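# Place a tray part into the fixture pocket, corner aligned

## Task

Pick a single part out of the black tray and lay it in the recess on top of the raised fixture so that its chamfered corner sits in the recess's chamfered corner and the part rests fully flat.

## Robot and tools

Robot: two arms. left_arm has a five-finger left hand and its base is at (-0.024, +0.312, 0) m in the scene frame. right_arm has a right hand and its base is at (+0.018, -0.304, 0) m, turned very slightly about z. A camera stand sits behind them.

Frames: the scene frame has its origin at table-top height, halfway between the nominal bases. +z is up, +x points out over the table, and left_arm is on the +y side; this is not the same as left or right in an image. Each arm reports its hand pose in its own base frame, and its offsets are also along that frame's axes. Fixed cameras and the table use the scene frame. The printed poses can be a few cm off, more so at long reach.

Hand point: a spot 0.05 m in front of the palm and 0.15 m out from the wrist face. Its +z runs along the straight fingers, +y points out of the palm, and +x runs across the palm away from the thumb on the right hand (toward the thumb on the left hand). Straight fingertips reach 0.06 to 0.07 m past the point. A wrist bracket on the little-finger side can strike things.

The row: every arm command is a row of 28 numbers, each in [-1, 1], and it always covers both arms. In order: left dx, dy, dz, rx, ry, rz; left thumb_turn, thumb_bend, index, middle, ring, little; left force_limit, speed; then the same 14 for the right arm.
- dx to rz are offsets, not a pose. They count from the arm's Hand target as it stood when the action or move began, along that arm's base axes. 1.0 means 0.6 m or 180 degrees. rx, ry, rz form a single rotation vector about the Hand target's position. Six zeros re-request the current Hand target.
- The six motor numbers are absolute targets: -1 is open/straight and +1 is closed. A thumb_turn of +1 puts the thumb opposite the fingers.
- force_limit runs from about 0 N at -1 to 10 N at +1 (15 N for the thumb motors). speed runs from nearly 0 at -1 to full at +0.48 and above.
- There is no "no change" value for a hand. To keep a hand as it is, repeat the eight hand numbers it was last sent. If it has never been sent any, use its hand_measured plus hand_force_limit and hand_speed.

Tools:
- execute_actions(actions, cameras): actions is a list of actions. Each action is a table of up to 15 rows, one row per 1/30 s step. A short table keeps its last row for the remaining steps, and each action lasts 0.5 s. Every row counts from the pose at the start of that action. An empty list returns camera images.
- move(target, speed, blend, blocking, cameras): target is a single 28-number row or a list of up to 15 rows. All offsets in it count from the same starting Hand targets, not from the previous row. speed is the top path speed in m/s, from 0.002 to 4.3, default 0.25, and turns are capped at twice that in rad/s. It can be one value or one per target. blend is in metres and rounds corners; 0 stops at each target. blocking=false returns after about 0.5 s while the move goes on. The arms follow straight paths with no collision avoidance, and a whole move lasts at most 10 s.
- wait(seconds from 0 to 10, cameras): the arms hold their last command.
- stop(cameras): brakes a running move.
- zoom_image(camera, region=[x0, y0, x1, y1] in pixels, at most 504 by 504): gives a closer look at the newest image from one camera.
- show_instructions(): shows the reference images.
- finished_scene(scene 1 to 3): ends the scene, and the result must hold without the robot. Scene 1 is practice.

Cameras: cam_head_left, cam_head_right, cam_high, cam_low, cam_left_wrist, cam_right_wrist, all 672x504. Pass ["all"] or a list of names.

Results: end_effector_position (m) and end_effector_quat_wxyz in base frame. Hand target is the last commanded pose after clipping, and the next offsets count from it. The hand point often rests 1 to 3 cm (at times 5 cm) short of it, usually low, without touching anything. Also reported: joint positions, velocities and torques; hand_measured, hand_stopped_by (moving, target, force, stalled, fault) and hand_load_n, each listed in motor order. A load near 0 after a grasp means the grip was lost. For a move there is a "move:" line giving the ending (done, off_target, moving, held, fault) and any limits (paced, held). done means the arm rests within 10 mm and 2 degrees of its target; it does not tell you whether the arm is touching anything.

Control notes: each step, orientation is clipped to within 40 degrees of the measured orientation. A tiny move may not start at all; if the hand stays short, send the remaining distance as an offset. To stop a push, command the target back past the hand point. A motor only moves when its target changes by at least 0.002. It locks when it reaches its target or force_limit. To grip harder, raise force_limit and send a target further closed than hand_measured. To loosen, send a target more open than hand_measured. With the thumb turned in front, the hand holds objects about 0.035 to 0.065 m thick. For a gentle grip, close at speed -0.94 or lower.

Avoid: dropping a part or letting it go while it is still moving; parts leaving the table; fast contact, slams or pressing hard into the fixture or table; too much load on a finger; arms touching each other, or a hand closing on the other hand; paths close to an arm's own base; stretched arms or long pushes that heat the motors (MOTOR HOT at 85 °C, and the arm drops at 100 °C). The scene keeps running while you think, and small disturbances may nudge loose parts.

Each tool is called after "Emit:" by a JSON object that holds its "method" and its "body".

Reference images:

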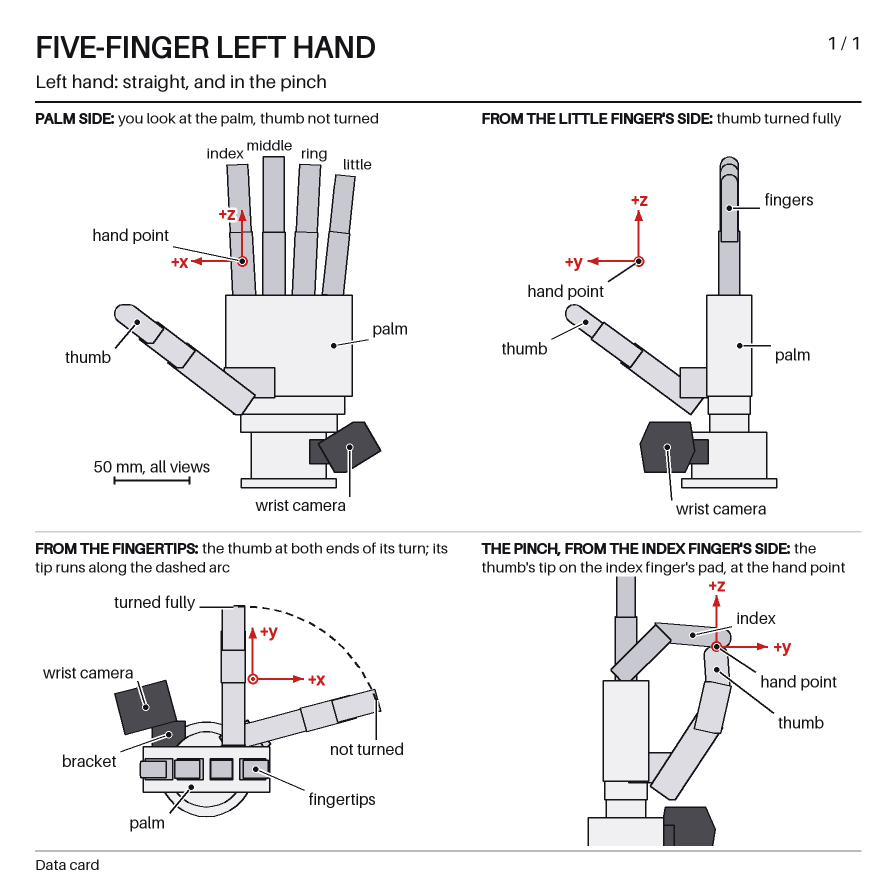

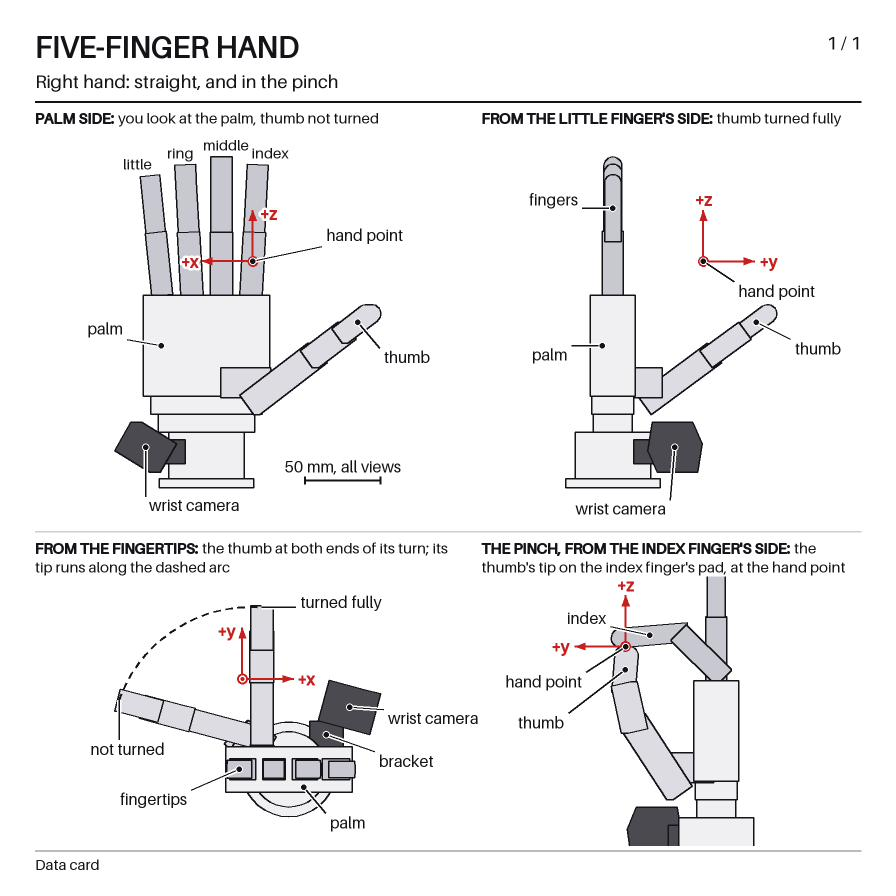

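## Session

Emit:
{"method": "execute_actions", "body": {"actions": [], "cameras": ["all"]}}

Scene clock: 0.00 s.
left_arm: end_effector_position=(+0.1571, +0.2467, +0.1744) hand_measured=(-1.000, -1.000, -1.000, -1.000, -1.000, -1.000) hand_load_n=(+0.0, +0.0, +0.0, +0.0, +0.0, +0.0) hand_stopped_by=(target, target, target, target, target, target) hand_force_limit=0.00 hand_speed=-0.80 end_effector_quat_wxyz=(+0.174, -0.425, +0.813, +0.357) | right_arm: end_effector_position=(+0.3705, +0.1148, +0.0991) hand_measured=(-1.000, -1.000, -1.000, -1.000, -1.000, -1.000) hand_load_n=(+0.0, +0.0, +0.0, +0.0, +0.0, +0.0) hand_stopped_by=(target, target, target, target, target, target) hand_force_limit=0.00 hand_speed=-0.80 end_effector_quat_wxyz=(-0.127, -0.178, +0.974, +0.059)
Joint positions: left_arm=[0.413 0.946 0.655 -0.9 -0.742 1.17] | right_arm=[0.083 1.562 1.143 -1.417 -0.093 1.281]
Joint velocities: within noise
Joint torques (N m): no reading
Motor temperatures (°C): left_arm=[20 21 33 23 20 21] | right_arm=[20 21 41 22 23 22]
Heat: left arm: hottest elbow 33 °C; right arm: hottest elbow 41 °C.
Hand target: left_arm +0.1638, +0.2495, +0.1830; +0.185, -0.428, +0.810, +0.356 | right_arm +0.3787, +0.1155, +0.1060; -0.116, -0.178, +0.975, +0.058

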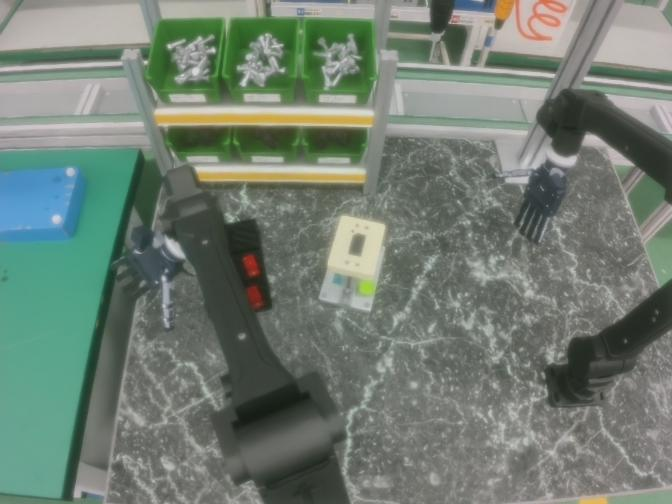

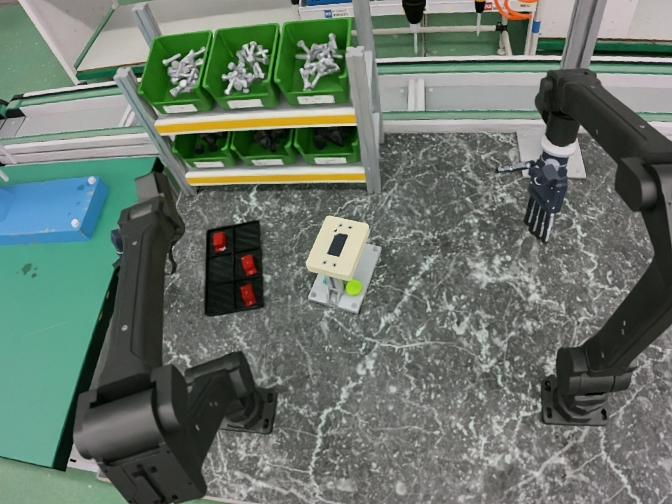

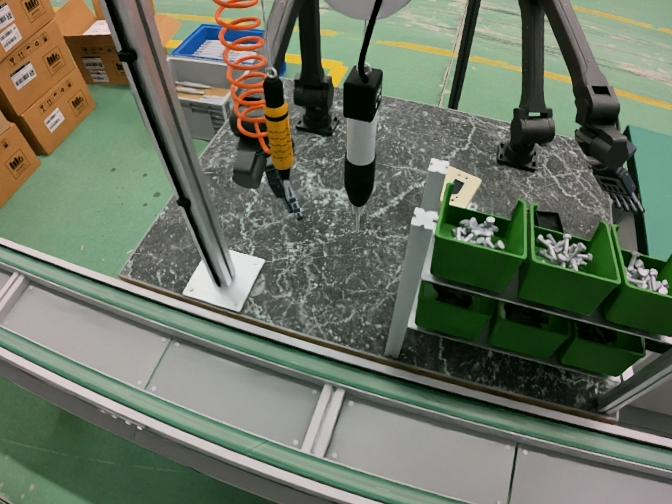

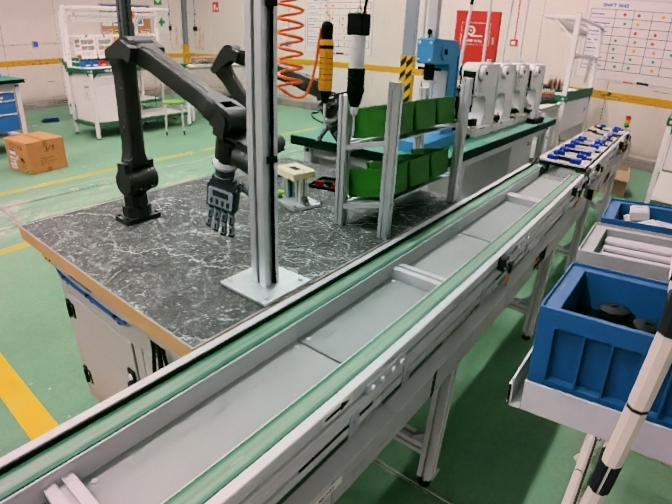

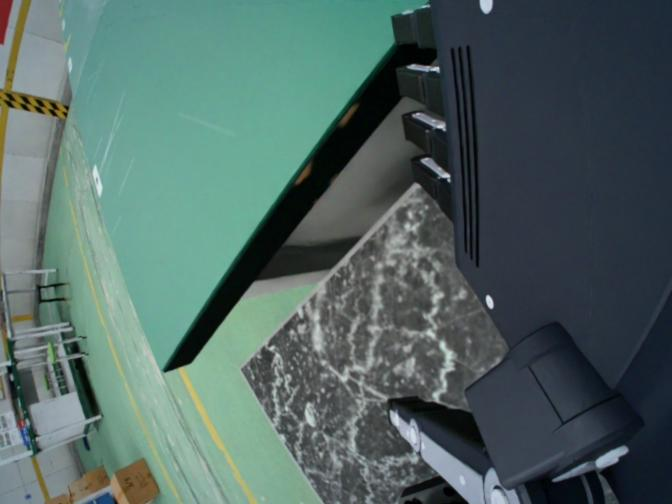

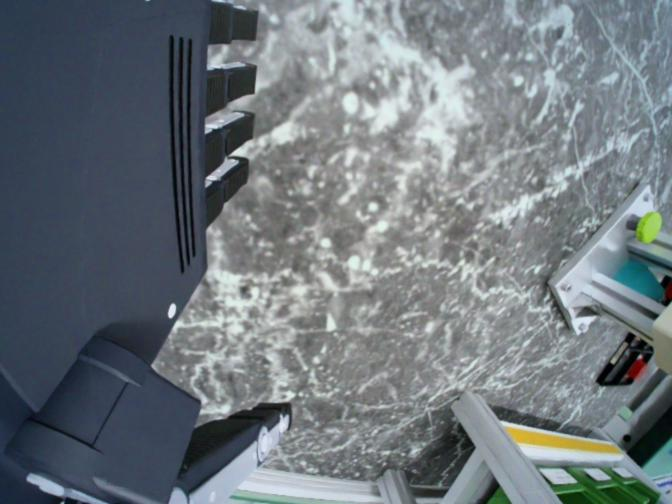

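Emit:
{"method": "zoom_image", "body": {"camera": "cam_head_right", "region": [200, 210, 380, 320]}}

Emit:
{"method": "zoom_image", "body": {"camera": "cam_head_right", "region": [200, 215, 270, 320]}}

Scaled by 2.800 from the camera's 672x504 image, which has a finer 960x720 frame.

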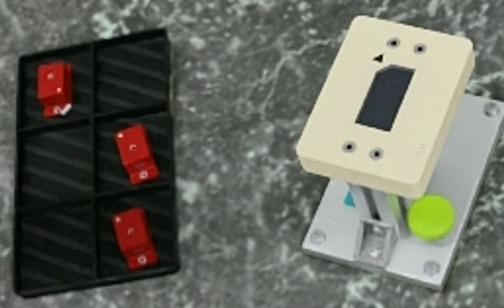

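Scaled by 4.800 from the camera's 672x504 image, which has a finer 960x720 frame.

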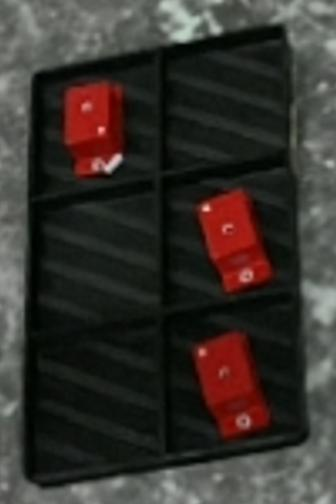

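Emit:
{"method": "move", "body": {"target": [0.1437,-0.4358,-0.0467,-0.3216,-0.3347,0.058,1,-0.85,-0.1,-0.2,-1,-1,-0.35,0,0,0,0.133,0.14,0,0,-1,-1,-1,-1,-1,-1,0,-0.8], "speed": 0.3, "cameras": ["cam_head_right","cam_left_wrist","cam_right_wrist"]}}

Scene clock: 86.37 s.
left_arm: end_effector_position=(+0.2468, -0.0097, +0.1520) hand_measured=(+1.000, -0.850, -0.100, -0.200, -1.000, -1.000) hand_load_n=(+0.0, +0.0, +0.0, +0.0, +0.0, +0.0) hand_stopped_by=(target, target, target, target, target, target) hand_force_limit=-0.35 hand_speed=0.00 end_effector_quat_wxyz=(-0.291, +0.643, -0.647, +0.289) | right_arm: end_effector_position=(+0.3635, +0.1221, +0.1668) hand_measured=(-1.000, -1.000, -1.000, -1.000, -1.000, -1.000) hand_load_n=(+0.0, +0.0, +0.0, +0.0, +0.0, +0.0) hand_stopped_by=(target, target, target, target, target, target) hand_force_limit=0.00 hand_speed=-0.80 end_effector_quat_wxyz=(-0.100, -0.196, +0.936, +0.273)
Joint positions: left_arm=[0.148 0.433 0.496 -0.794 0.11 0.105] | right_arm=[-0.07 1.56 1.175 -1.56 -0.468 0.999]
Joint torques (N m): left_arm=[-1.26 0.09 11.89 2.21 -0.1 -0.12] | right_arm=[-0.73 -13.57 10.11 -0.87 -0.54 -0.2]
Motor temperatures (°C): left_arm=[20 21 38 23 21 21] | right_arm=[20 22 44 22 23 22]
Heat: left arm: hottest elbow 38 °C; right arm: hottest elbow 44 °C.
Hand target: left_arm +0.2500, -0.0120, +0.1549; -0.298, +0.641, -0.641, +0.299 | right_arm +0.3788, +0.1155, +0.1859; -0.074, -0.199, +0.939, +0.269
Off the commanded pose: left_arm 0.005 m, 2 deg | right_arm 0.025 m, 3 deg.
move: off_target (right_arm)
Images, in order (width x height): cam_head_right 672x504, cam_left_wrist 672x504, cam_right_wrist 672x504.

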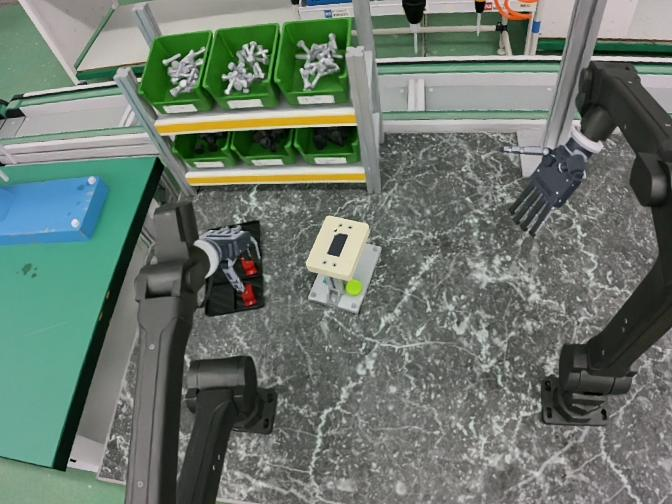

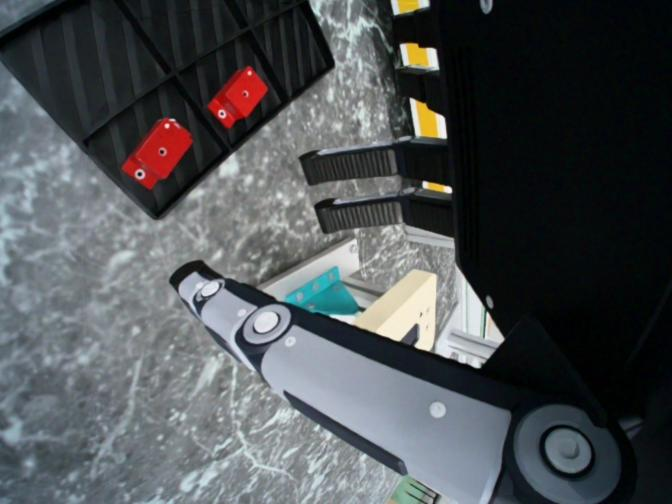

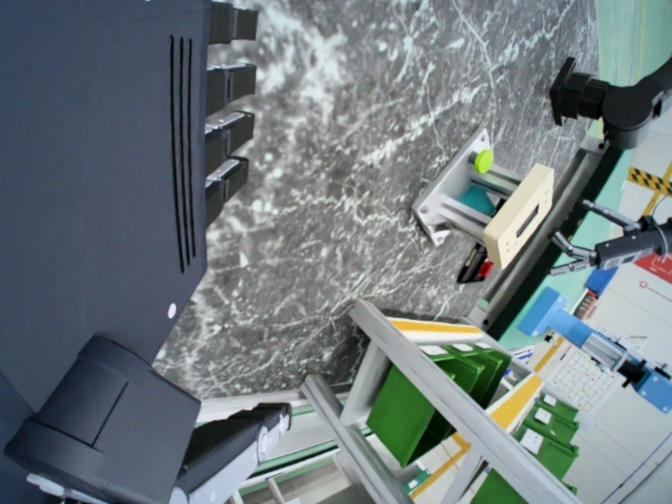

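Emit:
{"method": "zoom_image", "body": {"camera": "cam_left_wrist", "region": [80, 50, 290, 220]}}

Scaled by 2.400 from the camera's 672x504 image, which has a finer 960x720 frame.

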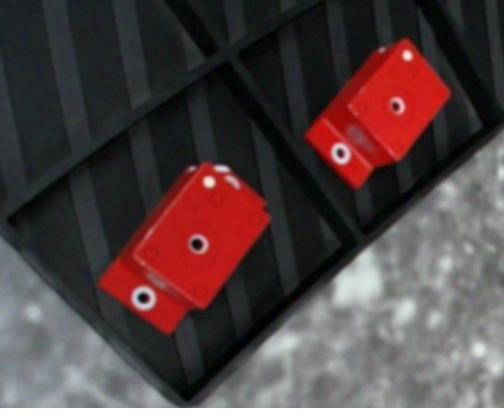

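Emit:
{"method": "move", "body": {"target": [0.01,0.083,-0.12,0,0,0.2167,1,-0.85,-0.1,-0.2,-1,-1,-0.35,-0.9,0,0,0,0,0,0,-1,-1,-1,-1,-1,-1,0,-0.8], "speed": 0.2, "cameras": ["cam_left_wrist"]}}

Emit:
{"method": "zoom_image", "body": {"camera": "cam_left_wrist", "region": [150, 120, 350, 270]}}

Scene clock: 154.30 s.
left_arm: end_effector_position=(+0.2519, +0.0403, +0.0842) hand_measured=(+1.000, -0.850, -0.100, -0.200, -1.000, -1.000) hand_load_n=(+0.0, +0.0, +0.0, +0.0, +0.0, +0.0) hand_stopped_by=(target, target, target, target, target, target) hand_force_limit=-0.35 hand_speed=-0.90 end_effector_quat_wxyz=(-0.382, +0.817, -0.394, +0.177) | right_arm: end_effector_position=(+0.3634, +0.1221, +0.1668) hand_measured=(-1.000, -1.000, -1.000, -1.000, -1.000, -1.000) hand_load_n=(+0.0, +0.0, +0.0, +0.0, +0.0, +0.0) hand_stopped_by=(target, target, target, target, target, target) hand_force_limit=0.00 hand_speed=-0.80 end_effector_quat_wxyz=(-0.100, -0.196, +0.936, +0.273)
Joint positions: left_arm=[-0.037 0.503 0.342 -0.686 -0.531 -0.504] | right_arm=[-0.07 1.56 1.175 -1.56 -0.468 0.998]
Joint torques (N m): left_arm=[-1.32 1.79 11.7 1.95 -0.57 -0.14] | right_arm=[-0.79 -13.51 10.11 -0.95 -0.52 -0.2]
Heat: left arm: hottest elbow 40 °C; right arm: hottest elbow 46 °C.
Hand target: left_arm +0.2559, +0.0378, +0.0829; -0.381, +0.818, -0.390, +0.182 | right_arm +0.3788, +0.1155, +0.1859; -0.074, -0.199, +0.939, +0.269
Off the commanded pose: left_arm 0.005 m, 1 deg | right_arm 0.025 m, 3 deg.
move: off_target (right_arm)
Images, in order (width x height): cam_left_wrist 672x504.

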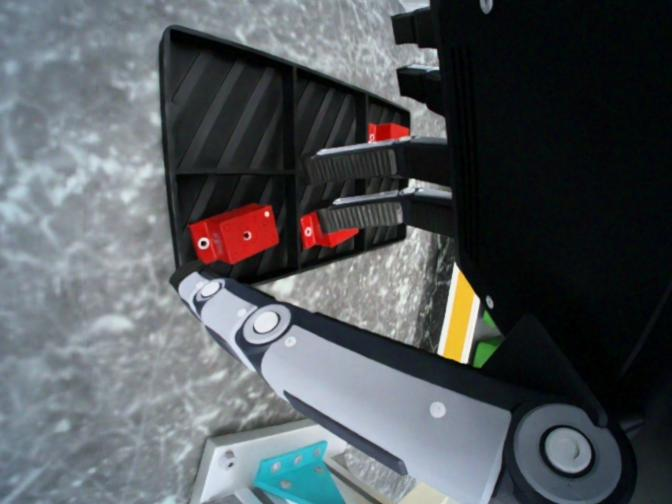

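Scaled by 2.520 from the camera's 672x504 image, which has a finer 960x720 frame.

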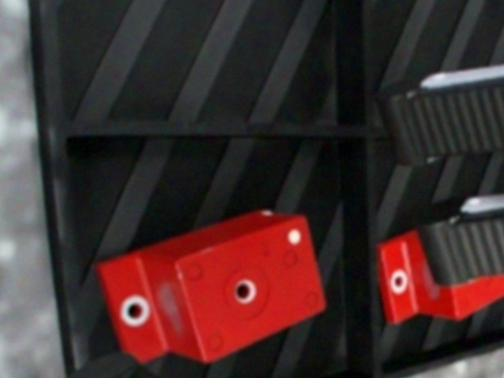

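Emit:
{"method": "move", "body": {"target": [0.0268,-0.008,-0.0415,0,0,0.005,1,-0.85,-0.1,-0.2,-1,-1,-0.35,-0.9,0,0,0,0,0,0,-1,-1,-1,-1,-1,-1,0,-0.8], "speed": 0.1, "cameras": ["cam_left_wrist"]}}

Emit:
{"method": "zoom_image", "body": {"camera": "cam_left_wrist", "region": [150, 120, 350, 270]}}

Scene clock: 203.03 s.
left_arm: end_effector_position=(+0.2691, +0.0352, +0.0602) hand_measured=(+1.000, -0.850, -0.100, -0.200, -1.000, -1.000) hand_load_n=(+0.0, +0.0, +0.0, +0.0, +0.0, +0.0) hand_stopped_by=(target, target, target, target, target, target) hand_force_limit=-0.35 hand_speed=-0.90 end_effector_quat_wxyz=(-0.383, +0.820, -0.388, +0.174) | right_arm: end_effector_position=(+0.3634, +0.1221, +0.1668) hand_measured=(-1.000, -1.000, -1.000, -1.000, -1.000, -1.000) hand_load_n=(+0.0, +0.0, +0.5, +0.0, +0.0, +0.0) hand_stopped_by=(target, target, target, target, target, target) hand_force_limit=0.00 hand_speed=-0.80 end_effector_quat_wxyz=(-0.100, -0.196, +0.936, +0.273)
Joint positions: left_arm=[-0.072 0.634 0.311 -0.546 -0.564 -0.548] | right_arm=[-0.07 1.56 1.175 -1.56 -0.468 0.998]
Joint torques (N m): left_arm=[-1.14 0.73 11.07 1.94 -0.59 -0.12] | right_arm=[-0.79 -13.57 10.06 -0.96 -0.53 -0.21]
Heat: left arm: hottest elbow 38 °C; right arm: hottest elbow 47 °C.
Hand target: left_arm +0.2720, +0.0330, +0.0580; -0.383, +0.821, -0.384, +0.179 | right_arm +0.3788, +0.1155, +0.1859; -0.074, -0.199, +0.939, +0.269
Off the commanded pose: left_arm 0.004 m, 1 deg | right_arm 0.025 m, 3 deg.
move: off_target (right_arm)
Images, in order (width x height): cam_left_wrist 672x504.

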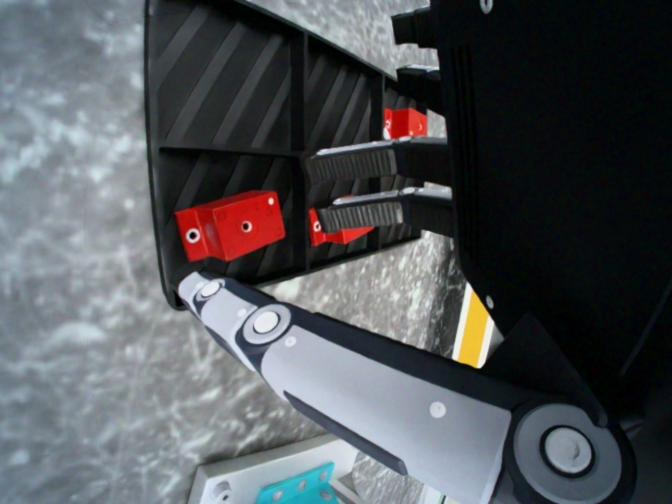

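Scaled by 2.520 from the camera's 672x504 image, which has a finer 960x720 frame.

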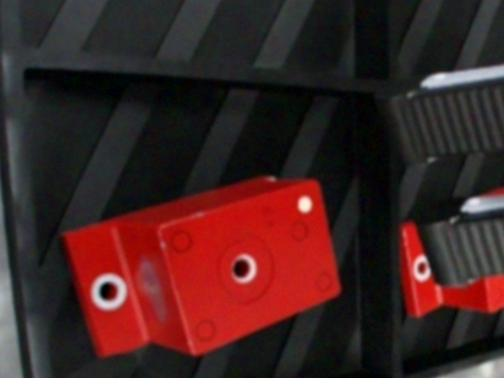

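Emit:
{"method": "move", "body": {"target": [0,0,-0.0375,0,0,0,1,-0.85,-0.1,-0.2,-1,-1,-0.35,-0.9,0,0,0,0,0,0,-1,-1,-1,-1,-1,-1,0,-0.8], "speed": 0.05, "cameras": ["cam_left_wrist"]}}

Emit:
{"method": "zoom_image", "body": {"camera": "cam_left_wrist", "region": [150, 120, 350, 270]}}

Scene clock: 223.47 s.
left_arm: end_effector_position=(+0.2713, +0.0347, +0.0405) hand_measured=(+1.000, -0.850, -0.100, -0.200, -1.000, -1.000) hand_load_n=(+0.0, +0.0, -1.0, -0.5, +0.0, +0.0) hand_stopped_by=(target, target, target, target, target, target) hand_force_limit=-0.35 hand_speed=-0.90 end_effector_quat_wxyz=(-0.385, +0.820, -0.386, +0.178) | right_arm: end_effector_position=(+0.3634, +0.1221, +0.1668) hand_measured=(-1.000, -1.000, -1.000, -1.000, -1.000, -1.000) hand_load_n=(+0.0, +0.0, +0.0, +0.0, +0.0, +0.0) hand_stopped_by=(target, target, target, target, target, target) hand_force_limit=0.00 hand_speed=-0.80 end_effector_quat_wxyz=(-0.100, -0.196, +0.936, +0.273)
Joint positions: left_arm=[-0.074 0.679 0.265 -0.448 -0.565 -0.551] | right_arm=[-0.07 1.56 1.175 -1.56 -0.468 0.998]
Joint torques (N m): left_arm=[-1.03 1.03 10.39 1.89 -0.53 -0.11] | right_arm=[-0.79 -13.45 10.17 -0.92 -0.53 -0.21]
Heat: left arm: hottest elbow 39 °C; right arm: hottest elbow 47 °C.
Hand target: left_arm +0.2721, +0.0329, +0.0356; -0.383, +0.821, -0.384, +0.179 | right_arm +0.3788, +0.1155, +0.1859; -0.074, -0.199, +0.939, +0.269
Off the commanded pose: left_arm 0.005 m, 0 deg | right_arm 0.025 m, 3 deg.
move: off_target (right_arm)
Images, in order (width x height): cam_left_wrist 672x504.

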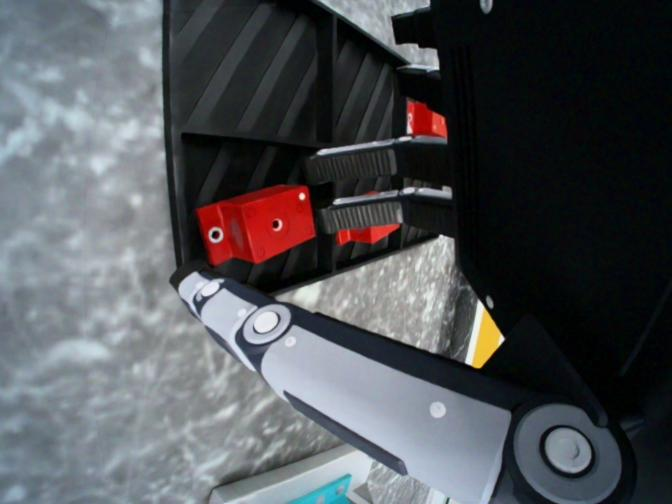

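Scaled by 2.520 from the camera's 672x504 image, which has a finer 960x720 frame.

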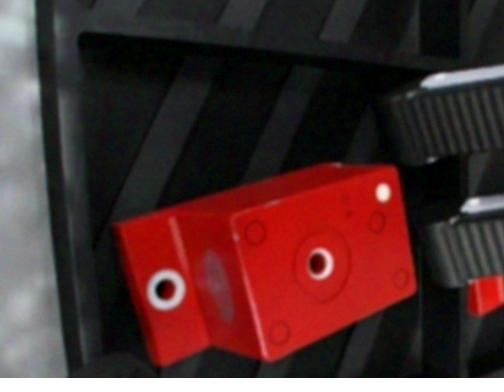

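Emit:
{"method": "move", "body": {"target": [[0,0,0.0,0,0,0,1,-0.85,0,-0.1,-1,-1,-0.35,-0.9,0,0,0,0,0,0,-1,-1,-1,-1,-1,-1,0,-0.8],[0,0,0.0,0,0,0,1,-0.25,0,-0.1,-1,-1,-0.4,-0.9,0,0,0,0,0,0,-1,-1,-1,-1,-1,-1,0,-0.8]], "speed": 0.05, "cameras": ["cam_left_wrist"]}}

Emit:
{"method": "zoom_image", "body": {"camera": "cam_left_wrist", "region": [150, 120, 350, 270]}}

Scene clock: 256.47 s.
left_arm: end_effector_position=(+0.2706, +0.0348, +0.0388) hand_measured=(+1.000, -0.484, +0.000, -0.100, -1.000, -1.000) hand_load_n=(+0.0, +4.5, +3.0, +1.5, +0.0, +0.0) hand_stopped_by=(target, force, target, target, target, target) hand_force_limit=-0.40 hand_speed=-0.90 end_effector_quat_wxyz=(-0.384, +0.820, -0.386, +0.176) | right_arm: end_effector_position=(+0.3634, +0.1221, +0.1668) hand_measured=(-1.000, -1.000, -1.000, -1.000, -1.000, -1.000) hand_load_n=(+0.0, +0.0, +0.0, +0.0, +0.0, +0.0) hand_stopped_by=(target, target, target, target, target, target) hand_force_limit=0.00 hand_speed=-0.80 end_effector_quat_wxyz=(-0.100, -0.196, +0.936, +0.273)
Joint positions: left_arm=[-0.074 0.682 0.263 -0.445 -0.566 -0.552] | right_arm=[-0.07 1.56 1.175 -1.56 -0.468 0.998]
Joint torques (N m): left_arm=[-1.03 0.79 10.56 1.87 -0.51 -0.1] | right_arm=[-0.67 -13.68 10.1 -0.92 -0.53 -0.2]
Heat: left arm: hottest elbow 38 °C; right arm: hottest elbow 47 °C.
Hand target: left_arm +0.2721, +0.0329, +0.0356; -0.383, +0.821, -0.384, +0.179 | right_arm +0.3788, +0.1155, +0.1859; -0.074, -0.199, +0.939, +0.269
Off the commanded pose: left_arm 0.004 m, 0 deg | right_arm 0.025 m, 3 deg.
move: off_target (right_arm)
Images, in order (width x height): cam_left_wrist 672x504.

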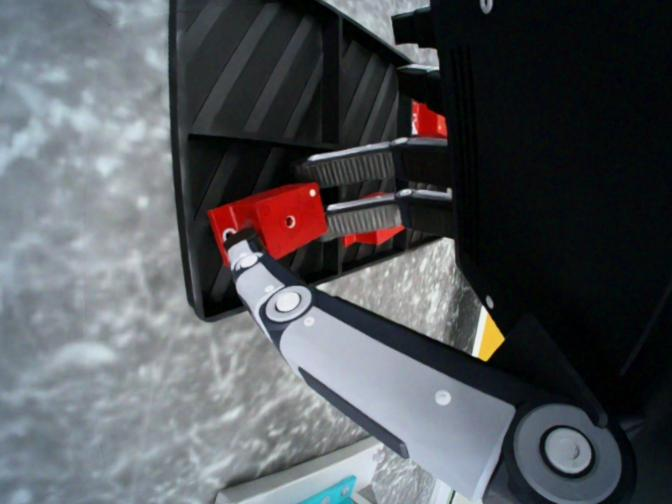

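Scaled by 2.520 from the camera's 672x504 image, which has a finer 960x720 frame.

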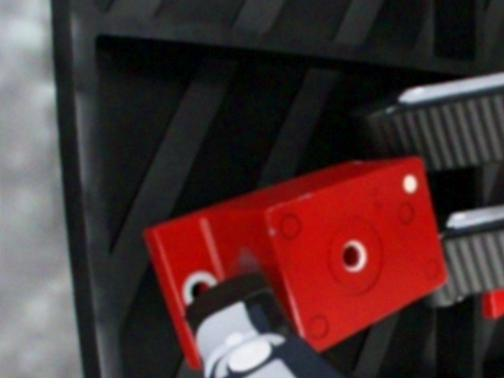

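Emit:
{"method": "move", "body": {"target": [[0,0,0.0,0,0,0,1,-0.25,0.3,0.3,-1,-1,-0.35,-0.9,0,0,0,0,0,0,-1,-1,-1,-1,-1,-1,0,-0.8],[0.03,0,0.12,0,0,0,1,-0.2,0.3,0.3,-1,-1,-0.35,-0.9,0,0,0,0,0,0,-1,-1,-1,-1,-1,-1,0,-0.8]], "speed": 0.06, "cameras": ["cam_left_wrist"]}}

Emit:
{"method": "zoom_image", "body": {"camera": "cam_left_wrist", "region": [150, 120, 350, 270]}}

Scene clock: 271.77 s.
left_arm: end_effector_position=(+0.2715, +0.0337, +0.0738) hand_measured=(+1.000, -0.484, +0.008, -0.064, -1.000, -1.000) hand_load_n=(+1.0, +5.5, +4.0, +3.0, -0.5, +0.0) hand_stopped_by=(target, force, force, force, target, target) hand_force_limit=-0.35 hand_speed=-0.90 end_effector_quat_wxyz=(-0.372, +0.824, -0.399, +0.152) | right_arm: end_effector_position=(+0.3634, +0.1221, +0.1668) hand_measured=(-1.000, -1.000, -1.000, -1.000, -1.000, -1.000) hand_load_n=(+0.0, +0.0, +0.0, +0.0, +0.0, +0.0) hand_stopped_by=(target, target, target, target, target, target) hand_force_limit=0.00 hand_speed=-0.80 end_effector_quat_wxyz=(-0.100, -0.196, +0.936, +0.273)
Joint positions: left_arm=[-0.074 0.675 0.383 -0.633 -0.56 -0.552] | right_arm=[-0.07 1.56 1.175 -1.56 -0.468 0.998]
Joint torques (N m): left_arm=[-0.32 -1.96 17.09 0.76 -0.54 -0.02] | right_arm=[-0.73 -13.39 10.14 -0.95 -0.52 -0.2]
Heat: left arm: hottest elbow 38 °C; right arm: hottest elbow 47 °C.
Hand target: left_arm +0.2901, +0.0330, +0.1075; -0.383, +0.821, -0.384, +0.179 | right_arm +0.3788, +0.1155, +0.1859; -0.074, -0.199, +0.939, +0.269
Off the commanded pose: left_arm 0.039 m, 4 deg | right_arm 0.025 m, 3 deg.
move: off_target (left_arm, right_arm); target 2's new numbers were sent with left_arm's hand 0.038 m and 4 deg from that target
Images, in order (width x height): cam_left_wrist 672x504.

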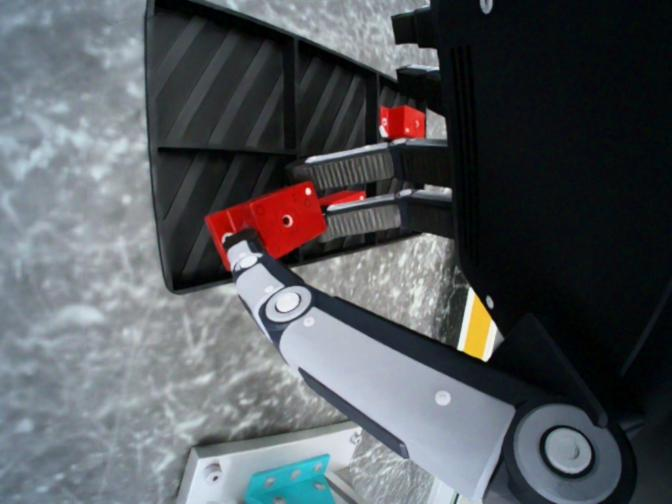

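Scaled by 2.520 from the camera's 672x504 image, which has a finer 960x720 frame.

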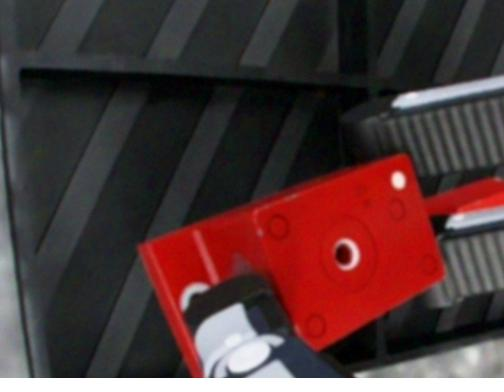

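Emit:
{"method": "move", "body": {"target": [[-0.0167,0,0.2125,0,0,-0.06,1,-0.2,0.3,0.3,-1,-1,-0.35,-0.9,0,0,0,0,0,0,-1,-1,-1,-1,-1,-1,0,-0.8],[0.0415,-0.365,0.185,0,0,-0.288,1,-0.2,0.3,0.3,-1,-1,-0.35,-0.9,0,0,0,0,0,0,-1,-1,-1,-1,-1,-1,0,-0.8]], "speed": 0.2, "blend": [0.03, 0], "cameras": ["cam_left_wrist","cam_head_right","cam_right_wrist"]}}

Emit:
{"method": "zoom_image", "body": {"camera": "cam_left_wrist", "region": [100, 120, 350, 307]}}

Scene clock: 310.93 s.
left_arm: end_effector_position=(+0.2953, -0.1717, +0.1840) hand_measured=(+1.000, -0.484, +0.008, -0.064, -1.000, -1.000) hand_load_n=(+1.0, +5.5, +4.5, +3.0, +0.0, +0.0) hand_stopped_by=(target, force, force, force, target, target) hand_force_limit=-0.35 hand_speed=-0.90 end_effector_quat_wxyz=(+0.254, -0.583, +0.712, -0.296) | right_arm: end_effector_position=(+0.3634, +0.1221, +0.1668) hand_measured=(-1.000, -1.000, -1.000, -1.000, -1.000, -1.000) hand_load_n=(+0.0, +0.0, +0.0, +0.0, +0.0, +0.0) hand_stopped_by=(target, target, target, target, target, target) hand_force_limit=0.00 hand_speed=-0.80 end_effector_quat_wxyz=(-0.100, -0.196, +0.936, +0.273)
Joint positions: left_arm=[-0.549 0.806 0.715 -0.714 -0.266 -0.243] | right_arm=[-0.07 1.56 1.175 -1.56 -0.468 0.998]
Joint torques (N m): left_arm=[-1.08 -2.49 18.24 2.18 -0.19 0.14] | right_arm=[-0.79 -13.45 10.13 -0.9 -0.53 -0.22]
Motor temperatures (°C): left_arm=[20 21 43 23 21 21] | right_arm=[20 23 47 22 23 22]
Heat: left arm: hottest elbow 43 °C; right arm: hottest elbow 47 °C.
Hand target: left_arm +0.3149, -0.1860, +0.2186; +0.266, -0.571, +0.704, -0.328 | right_arm +0.3788, +0.1155, +0.1859; -0.074, -0.199, +0.939, +0.269
Off the commanded pose: left_arm 0.042 m, 4 deg | right_arm 0.025 m, 3 deg.
move: off_target (left_arm, right_arm)
Images, in order (width x height): cam_head_right 672x504, cam_left_wrist 672x504, cam_right_wrist 672x504.

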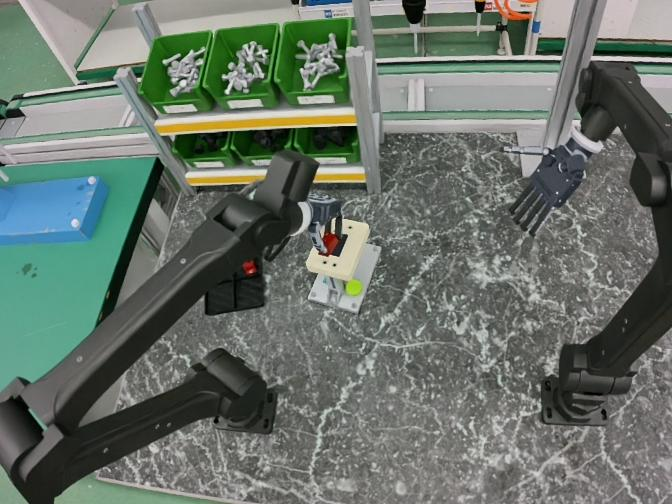

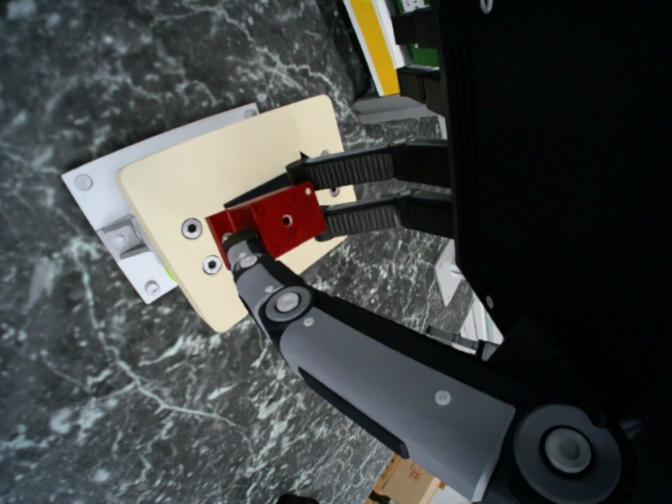

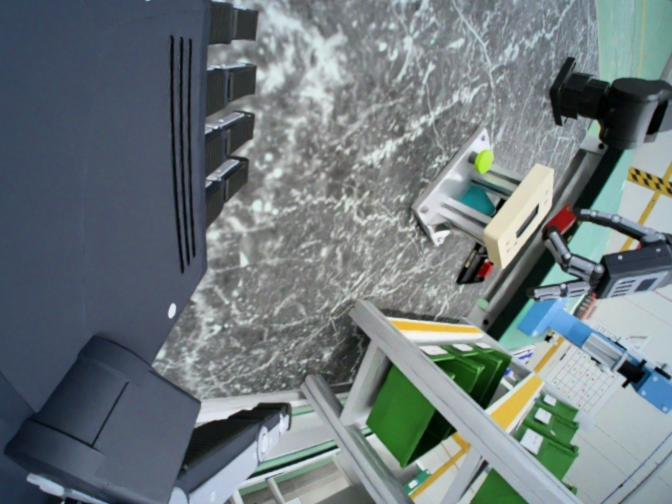

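Scaled by 2.016 from the camera's 672x504 image, which has a finer 960x720 frame.

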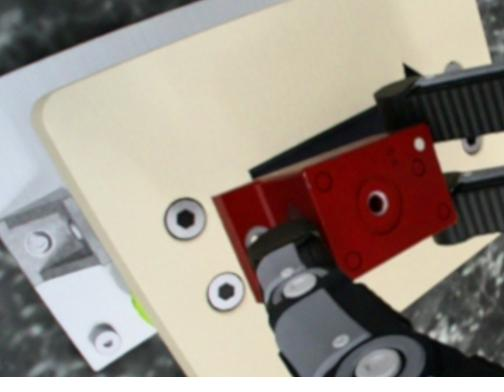

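Emit:
{"method": "move", "body": {"target": [0.0102,0.0067,-0.0677,0,0,0.033,1,-0.2,0.3,0.3,-1,-1,-0.35,-0.9,0,0,0,0,0,0,-1,-1,-1,-1,-1,-1,0,-0.8], "speed": 0.1, "cameras": ["cam_left_wrist","cam_head_right","cam_right_wrist"]}}

Emit:
{"method": "zoom_image", "body": {"camera": "cam_left_wrist", "region": [150, 120, 350, 270]}}

Emit:
{"method": "zoom_image", "body": {"camera": "cam_head_right", "region": [313, 220, 363, 270]}}

Scene clock: 360.30 s.
left_arm: end_effector_position=(+0.3168, -0.1751, +0.1756) hand_measured=(+1.000, -0.484, +0.008, -0.064, -1.000, -1.000) hand_load_n=(+1.0, +5.5, +4.0, +3.0, +0.0, +0.0) hand_stopped_by=(target, force, force, force, target, target) hand_force_limit=-0.35 hand_speed=-0.90 end_effector_quat_wxyz=(+0.283, -0.605, +0.680, -0.304) | right_arm: end_effector_position=(+0.3634, +0.1221, +0.1668) hand_measured=(-1.000, -1.000, -1.000, -1.000, -1.000, -1.000) hand_load_n=(+0.0, +0.0, +0.0, +0.0, +0.0, +0.0) hand_stopped_by=(target, target, target, target, target, target) hand_force_limit=0.00 hand_speed=-0.80 end_effector_quat_wxyz=(-0.100, -0.196, +0.936, +0.273)
Joint positions: left_arm=[-0.566 0.848 0.693 -0.617 -0.351 -0.3] | right_arm=[-0.07 1.56 1.175 -1.56 -0.468 0.998]
Joint torques (N m): left_arm=[-1.26 -3.14 12.37 2.26 -0.45 -0.13] | right_arm=[-0.73 -13.39 10.09 -0.95 -0.53 -0.21]
Motor temperatures (°C): left_arm=[20 21 50 23 21 21] | right_arm=[20 23 47 22 23 22]
Heat: left arm: hottest elbow 50 °C; right arm: hottest elbow 47 °C.
Hand target: left_arm +0.3211, -0.1820, +0.1780; +0.283, -0.607, +0.673, -0.314 | right_arm +0.3788, +0.1155, +0.1859; -0.074, -0.199, +0.939, +0.269
Off the commanded pose: left_arm 0.008 m, 1 deg | right_arm 0.025 m, 3 deg.
move: off_target (right_arm)
Images, in order (width x height): cam_head_right 672x504, cam_left_wrist 672x504, cam_right_wrist 672x504.

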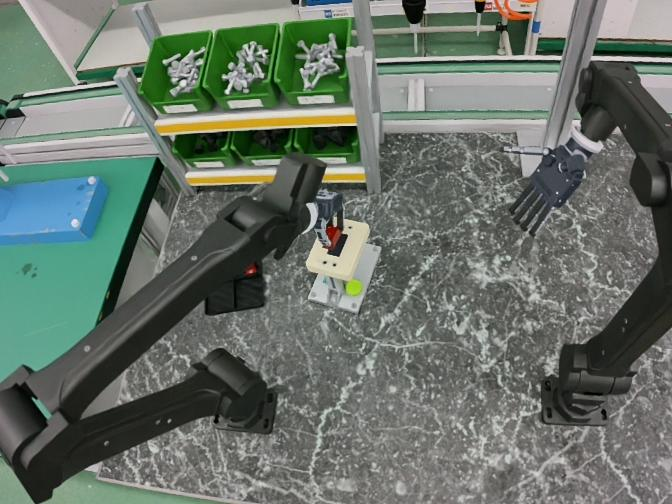

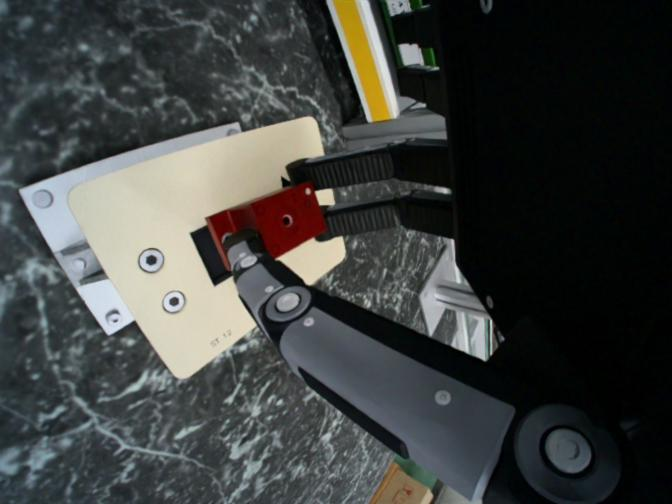

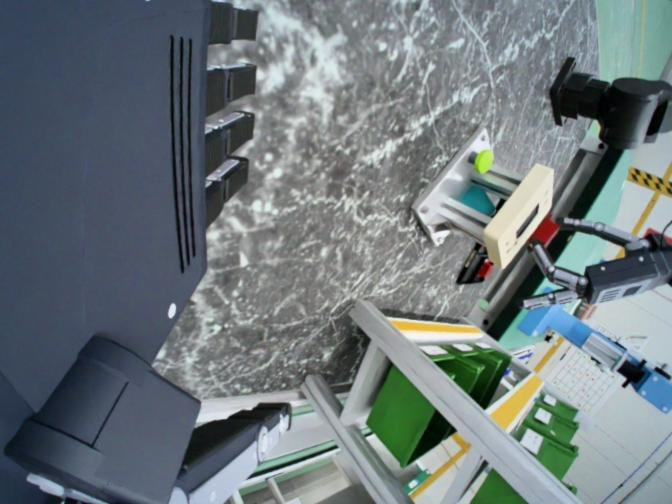

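Scaled by 2.520 from the camera's 672x504 image, which has a finer 960x720 frame.

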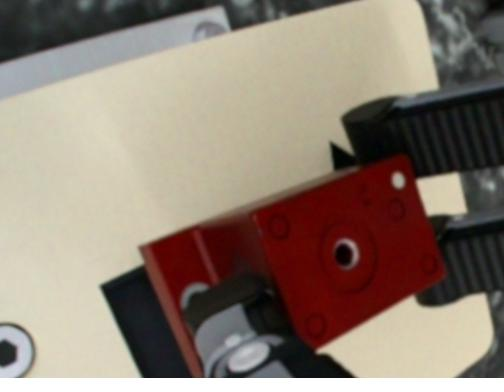

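Scaled by 10.080 from the camera's 672x504 image, which has a finer 960x720 frame.

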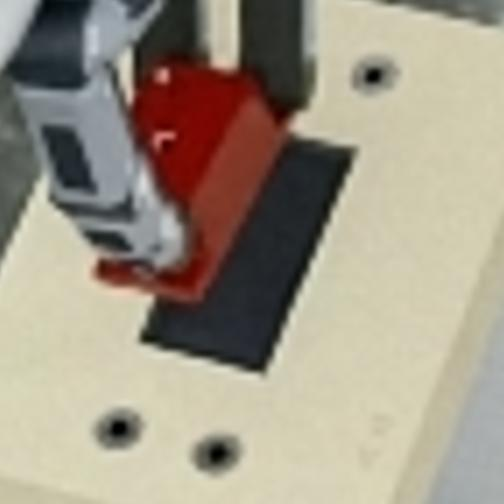

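Emit:
{"method": "move", "body": {"target": [0.0,-0.0167,-0.0067,0,0,0.0167,1,-0.2,0.3,0.3,-1,-1,-0.35,-0.9,0,0,0,0,0,0,-1,-1,-1,-1,-1,-1,0,-0.8], "speed": 0.06, "cameras": ["cam_left_wrist","cam_head_right"]}}

Emit:
{"method": "zoom_image", "body": {"camera": "cam_left_wrist", "region": [150, 120, 350, 270]}}

Emit:
{"method": "zoom_image", "body": {"camera": "cam_head_right", "region": [313, 220, 363, 270]}}

Scene clock: 426.67 s.
left_arm: end_effector_position=(+0.3164, -0.1845, +0.1691) hand_measured=(+1.000, -0.484, +0.008, -0.064, -1.000, -1.000) hand_load_n=(+1.0, +5.5, +4.0, +3.0, +0.0, +0.0) hand_stopped_by=(target, force, force, force, target, target) hand_force_limit=-0.35 hand_speed=-0.90 end_effector_quat_wxyz=(-0.292, +0.622, -0.663, +0.297) | right_arm: end_effector_position=(+0.3634, +0.1221, +0.1668) hand_measured=(-1.000, -1.000, -1.000, -1.000, -1.000, -1.000) hand_load_n=(+0.0, +0.0, +0.0, +0.0, +0.0, +0.0) hand_stopped_by=(target, target, target, target, target, target) hand_force_limit=0.00 hand_speed=-0.80 end_effector_quat_wxyz=(-0.100, -0.196, +0.936, +0.273)
Joint positions: left_arm=[-0.62 0.877 0.693 -0.617 -0.427 -0.38] | right_arm=[-0.07 1.56 1.175 -1.56 -0.468 0.998]
Joint torques (N m): left_arm=[-1.26 -3.31 13.03 1.87 -0.52 -0.11] | right_arm=[-0.91 -13.33 10.09 -0.94 -0.53 -0.2]
Motor temperatures (°C): left_arm=[20 21 44 23 21 21] | right_arm=[20 23 47 22 23 22]
Heat: left arm: hottest elbow 44 °C; right arm: hottest elbow 47 °C.
Hand target: left_arm +0.3211, -0.1919, +0.1739; -0.291, +0.624, -0.657, +0.307 | right_arm +0.3788, +0.1155, +0.1859; -0.074, -0.199, +0.939, +0.269
Off the commanded pose: left_arm 0.010 m, 1 deg | right_arm 0.025 m, 3 deg.
move: off_target (right_arm)
Images, in order (width x height): cam_head_right 672x504, cam_left_wrist 672x504.

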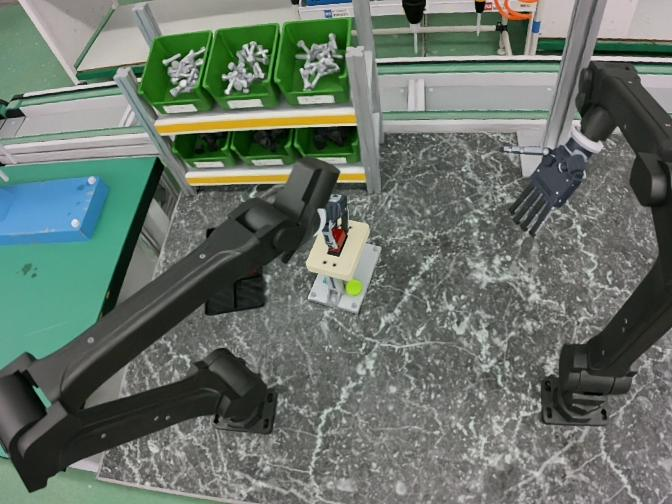

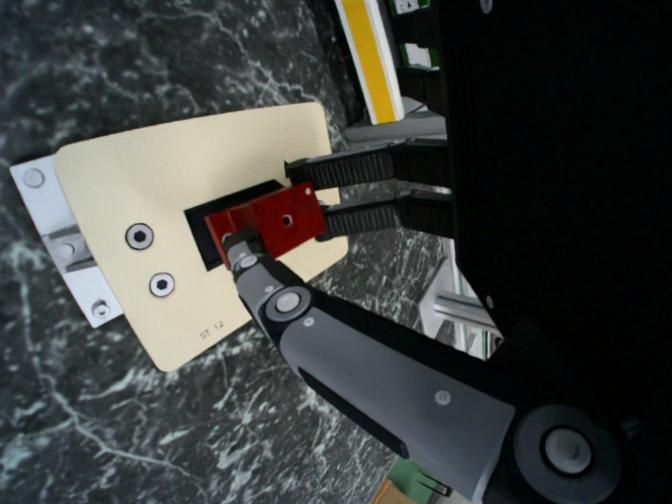

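Scaled by 2.520 from the camera's 672x504 image, which has a finer 960x720 frame.

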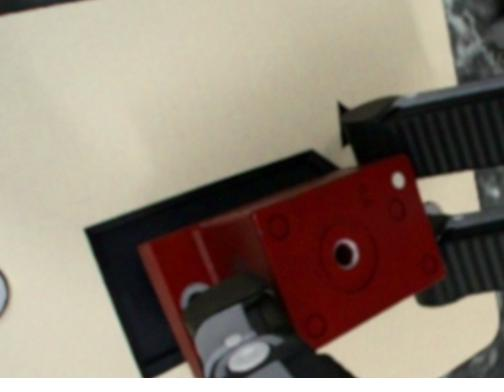

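Scaled by 10.080 from the camera's 672x504 image, which has a finer 960x720 frame.

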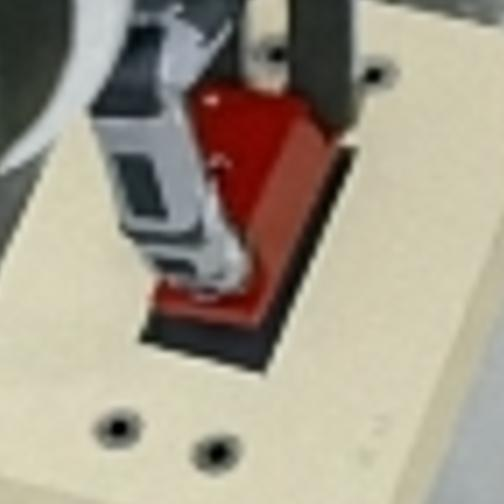

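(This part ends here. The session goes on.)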